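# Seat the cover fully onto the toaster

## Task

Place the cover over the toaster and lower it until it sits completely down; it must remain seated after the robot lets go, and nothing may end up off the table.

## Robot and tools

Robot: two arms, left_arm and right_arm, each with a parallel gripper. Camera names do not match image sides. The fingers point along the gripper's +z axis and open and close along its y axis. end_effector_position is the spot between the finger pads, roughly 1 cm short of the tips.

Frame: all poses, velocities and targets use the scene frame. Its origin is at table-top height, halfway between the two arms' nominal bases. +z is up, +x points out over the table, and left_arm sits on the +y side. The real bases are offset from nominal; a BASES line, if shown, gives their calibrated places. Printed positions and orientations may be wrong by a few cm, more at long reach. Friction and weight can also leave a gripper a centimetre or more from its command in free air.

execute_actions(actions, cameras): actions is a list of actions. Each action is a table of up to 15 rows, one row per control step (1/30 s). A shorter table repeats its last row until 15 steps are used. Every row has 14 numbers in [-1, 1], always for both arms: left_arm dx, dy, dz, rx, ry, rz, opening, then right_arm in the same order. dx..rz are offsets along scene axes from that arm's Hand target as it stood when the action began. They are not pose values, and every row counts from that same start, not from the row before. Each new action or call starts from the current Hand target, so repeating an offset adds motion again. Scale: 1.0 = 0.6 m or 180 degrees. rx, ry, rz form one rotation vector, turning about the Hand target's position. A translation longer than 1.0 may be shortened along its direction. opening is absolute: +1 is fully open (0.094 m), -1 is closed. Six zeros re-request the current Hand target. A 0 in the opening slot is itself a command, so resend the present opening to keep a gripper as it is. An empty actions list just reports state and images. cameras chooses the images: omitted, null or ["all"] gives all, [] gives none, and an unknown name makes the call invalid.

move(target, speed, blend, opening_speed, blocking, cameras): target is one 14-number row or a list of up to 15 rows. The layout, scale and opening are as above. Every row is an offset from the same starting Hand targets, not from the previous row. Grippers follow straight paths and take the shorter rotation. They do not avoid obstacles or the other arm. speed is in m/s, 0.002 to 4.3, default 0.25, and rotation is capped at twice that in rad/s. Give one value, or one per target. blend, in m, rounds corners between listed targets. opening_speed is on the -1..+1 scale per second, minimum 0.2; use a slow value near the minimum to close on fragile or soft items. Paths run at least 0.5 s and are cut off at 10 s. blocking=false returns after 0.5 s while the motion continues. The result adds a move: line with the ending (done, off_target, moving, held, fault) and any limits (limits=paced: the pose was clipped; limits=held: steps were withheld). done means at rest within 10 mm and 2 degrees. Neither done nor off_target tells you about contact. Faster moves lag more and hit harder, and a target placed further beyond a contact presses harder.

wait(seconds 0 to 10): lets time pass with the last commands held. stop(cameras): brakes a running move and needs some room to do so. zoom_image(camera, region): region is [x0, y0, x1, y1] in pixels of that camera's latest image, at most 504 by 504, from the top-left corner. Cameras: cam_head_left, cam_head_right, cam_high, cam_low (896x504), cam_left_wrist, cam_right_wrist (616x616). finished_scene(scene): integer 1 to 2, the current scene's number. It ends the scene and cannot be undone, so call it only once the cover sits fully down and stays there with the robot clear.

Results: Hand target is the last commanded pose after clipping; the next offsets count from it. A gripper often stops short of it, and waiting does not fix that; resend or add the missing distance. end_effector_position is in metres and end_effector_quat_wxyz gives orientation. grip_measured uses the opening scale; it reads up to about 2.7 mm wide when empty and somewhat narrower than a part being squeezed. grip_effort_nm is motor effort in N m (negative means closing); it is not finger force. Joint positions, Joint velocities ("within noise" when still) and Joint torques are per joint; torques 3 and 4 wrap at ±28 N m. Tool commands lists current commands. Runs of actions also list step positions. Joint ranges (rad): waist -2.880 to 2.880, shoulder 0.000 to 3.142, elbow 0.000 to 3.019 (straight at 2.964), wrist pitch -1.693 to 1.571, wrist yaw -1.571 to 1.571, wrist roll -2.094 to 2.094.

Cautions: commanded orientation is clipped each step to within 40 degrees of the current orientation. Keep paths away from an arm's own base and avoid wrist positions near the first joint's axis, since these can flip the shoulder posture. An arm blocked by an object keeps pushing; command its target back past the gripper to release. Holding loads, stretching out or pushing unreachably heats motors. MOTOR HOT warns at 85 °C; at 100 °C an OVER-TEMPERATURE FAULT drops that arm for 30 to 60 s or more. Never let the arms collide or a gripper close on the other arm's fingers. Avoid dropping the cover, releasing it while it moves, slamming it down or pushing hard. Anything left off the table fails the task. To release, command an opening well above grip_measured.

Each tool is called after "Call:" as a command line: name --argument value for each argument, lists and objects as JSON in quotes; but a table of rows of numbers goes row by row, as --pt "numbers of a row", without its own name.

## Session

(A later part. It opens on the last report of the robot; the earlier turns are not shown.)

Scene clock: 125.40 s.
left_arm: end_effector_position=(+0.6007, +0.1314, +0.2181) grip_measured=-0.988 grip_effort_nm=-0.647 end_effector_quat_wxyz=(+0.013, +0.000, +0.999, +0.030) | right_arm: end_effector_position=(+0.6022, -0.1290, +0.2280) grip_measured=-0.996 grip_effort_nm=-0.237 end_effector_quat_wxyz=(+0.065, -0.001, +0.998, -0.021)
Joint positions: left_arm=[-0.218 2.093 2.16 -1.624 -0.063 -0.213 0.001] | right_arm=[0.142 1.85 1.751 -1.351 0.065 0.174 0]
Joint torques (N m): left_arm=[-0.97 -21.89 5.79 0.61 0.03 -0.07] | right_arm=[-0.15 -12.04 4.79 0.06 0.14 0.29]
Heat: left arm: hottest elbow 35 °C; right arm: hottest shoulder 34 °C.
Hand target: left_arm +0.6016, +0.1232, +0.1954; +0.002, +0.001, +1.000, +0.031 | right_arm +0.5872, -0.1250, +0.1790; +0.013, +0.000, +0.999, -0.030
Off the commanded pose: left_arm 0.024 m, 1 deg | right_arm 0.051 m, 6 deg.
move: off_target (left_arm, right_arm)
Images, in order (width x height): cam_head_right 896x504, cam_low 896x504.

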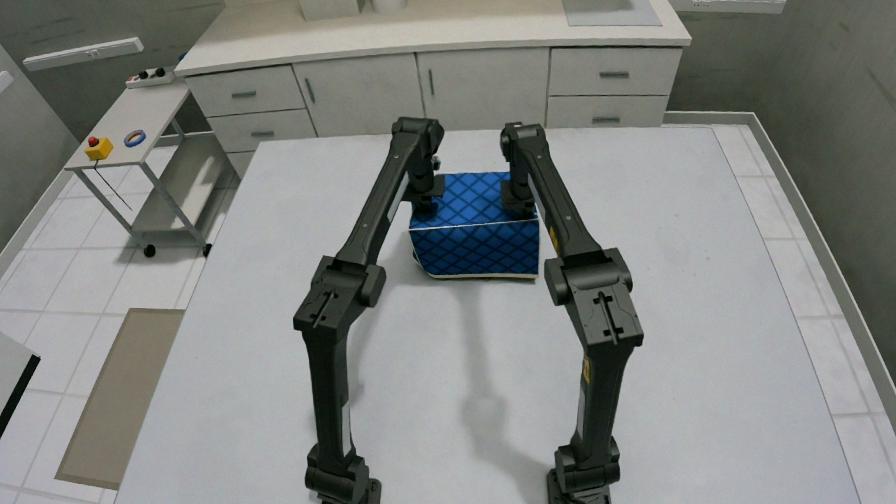

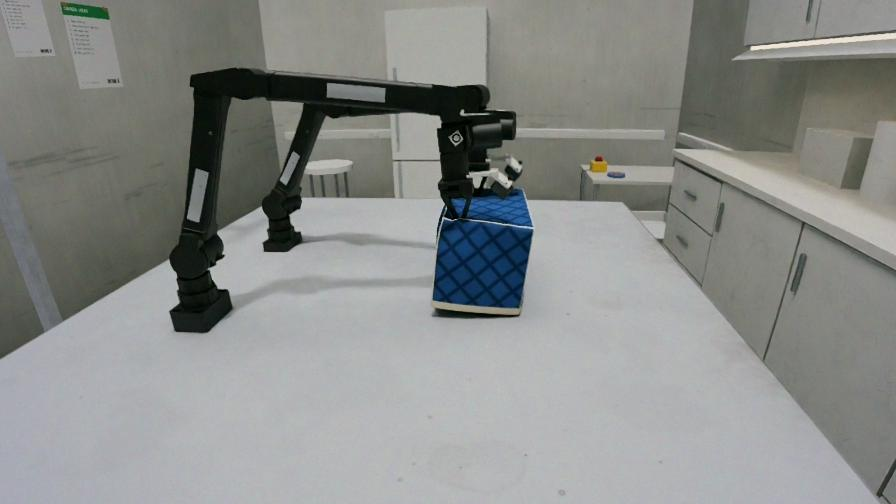

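Call:
move --pt "0 0 0.12 0 0 0 -1 0.02 0 0.15 0 0 0 -1" --pt "-0.2 0.12 0.25 0 0 0 -1 -0.2 -0.12 0.25 0 0 0 -1" --speed 0.15

Call:
zoom_image --camera "cam_low" --region '[400, 180, 560, 330]'

Call:
zoom_image --camera "cam_head_right" --region '[390, 140, 560, 300]'

Call:
zoom_image --camera "cam_high" --region '[340, 170, 480, 320]'

Scene clock: 132.50 s.
left_arm: end_effector_position=(+0.4855, +0.1878, +0.3338) grip_measured=-0.988 grip_effort_nm=-0.647 end_effector_quat_wxyz=(+0.039, +0.004, +0.999, +0.026) | right_arm: end_effector_position=(+0.4729, -0.1921, +0.3281) grip_measured=-0.996 grip_effort_nm=-0.237 end_effector_quat_wxyz=(+0.017, +0.002, +0.999, -0.031)
Joint positions: left_arm=[-0.16 1.701 1.88 -1.681 -0.063 -0.146 0.001] | right_arm=[0.059 1.539 1.615 -1.619 0.065 0.099 0]
Joint torques (N m): left_arm=[1.14 -19.08 7.5 -0.16 0.03 0.16] | right_arm=[-1.85 -11.81 8.17 -0.06 0.01 -0.03]
Heat: left arm: hottest elbow 35 °C; right arm: hottest shoulder 34 °C.
Hand target: left_arm +0.4817, +0.1952, +0.3456; +0.002, +0.001, +1.000, +0.031 | right_arm +0.4673, -0.1971, +0.3290; +0.013, +0.000, +0.999, -0.030
Off the commanded pose: left_arm 0.014 m, 4 deg | right_arm 0.008 m, 1 deg.
joint sent to its limit (left arm) — joint 4 (wrist pitch), lower limit. The joint targets are off in orientation, not in position.
move: off_target (left_arm)

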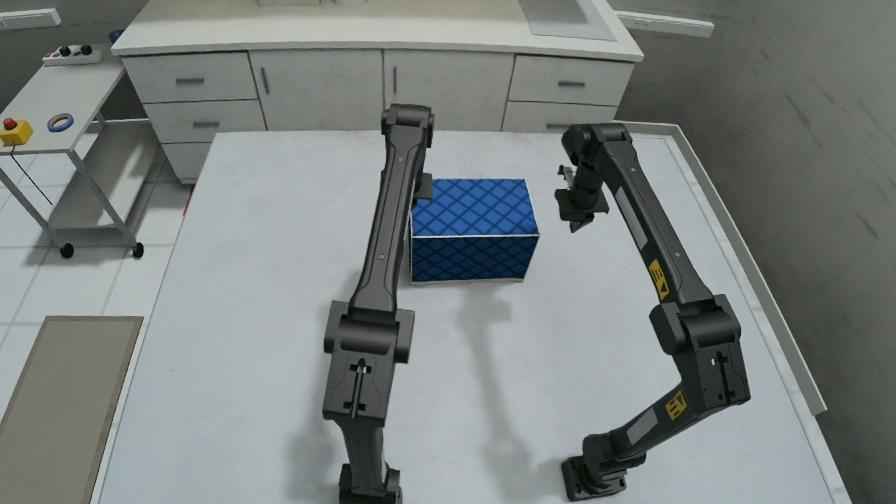

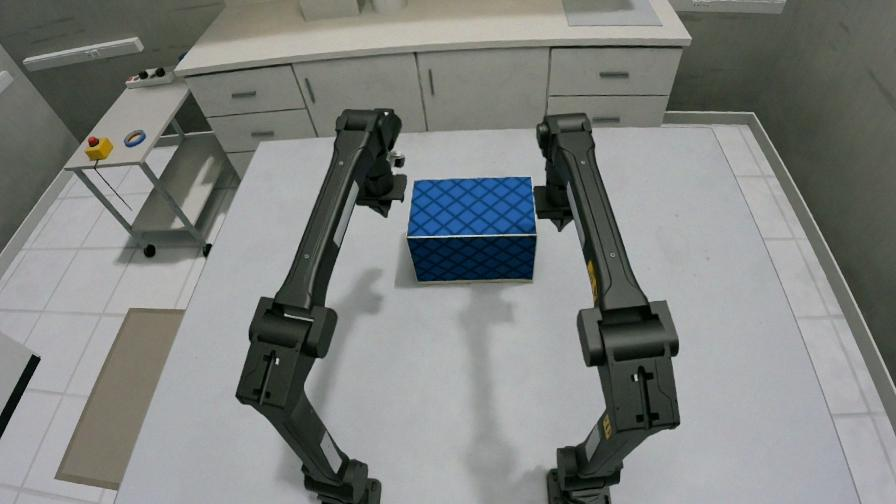

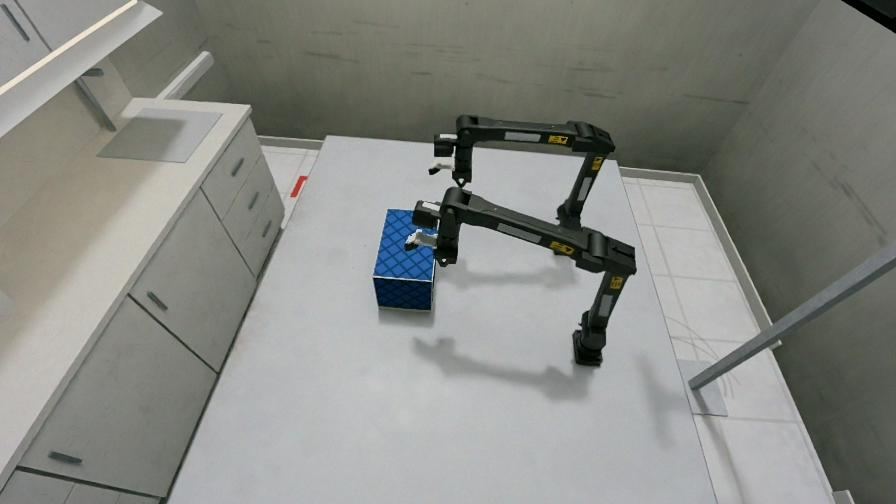

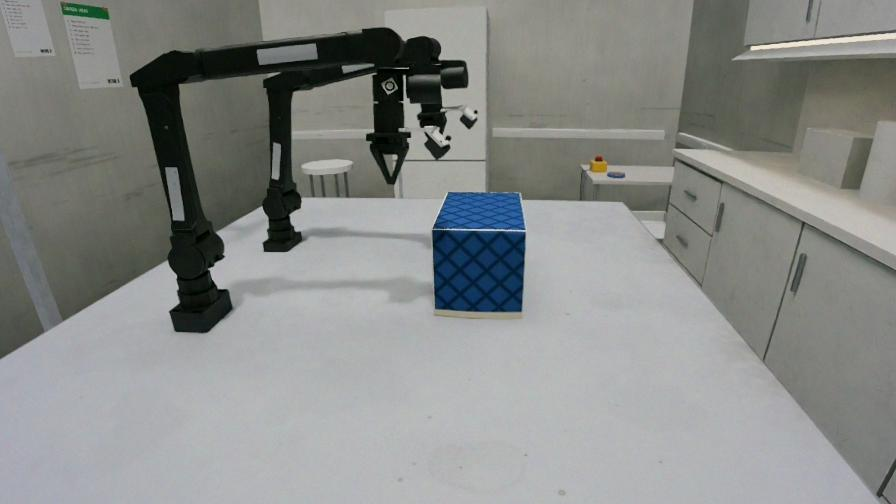

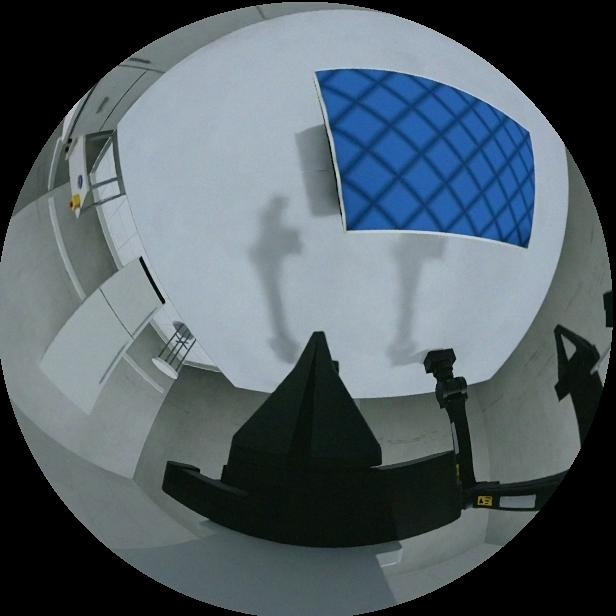

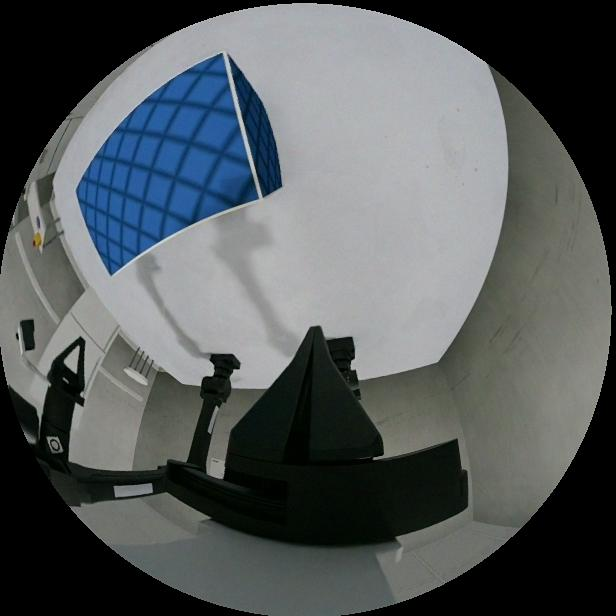

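Scaled by 3.150.

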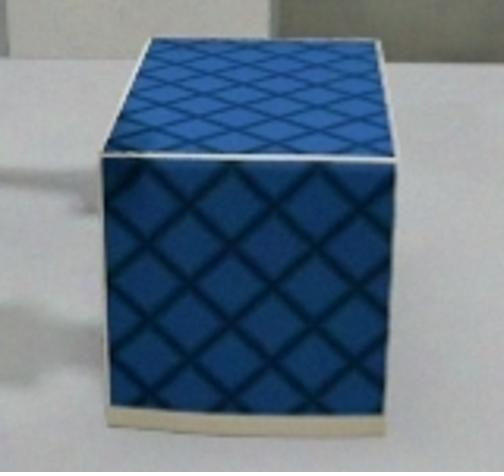

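Scaled by 2.965.

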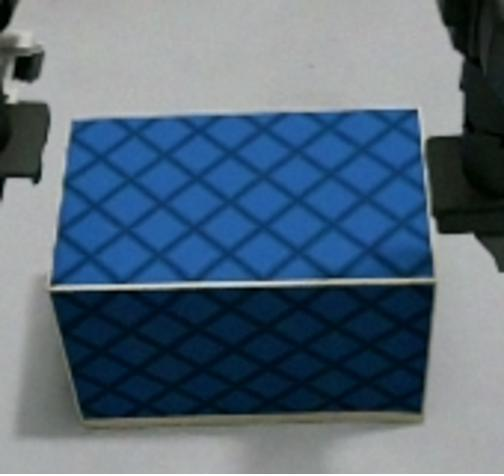

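Scaled by 3.360.

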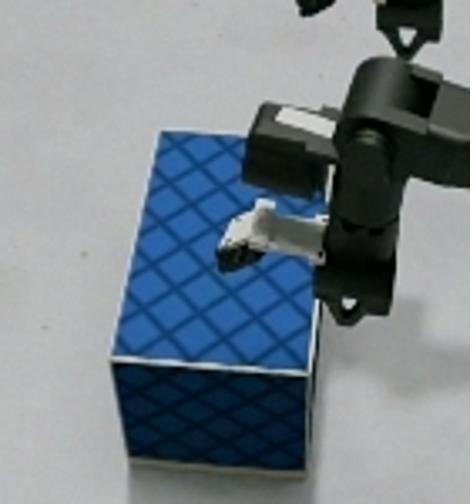

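Fully seated.

Call:
finished_scene --scene 2

The scene is finished: the task was done.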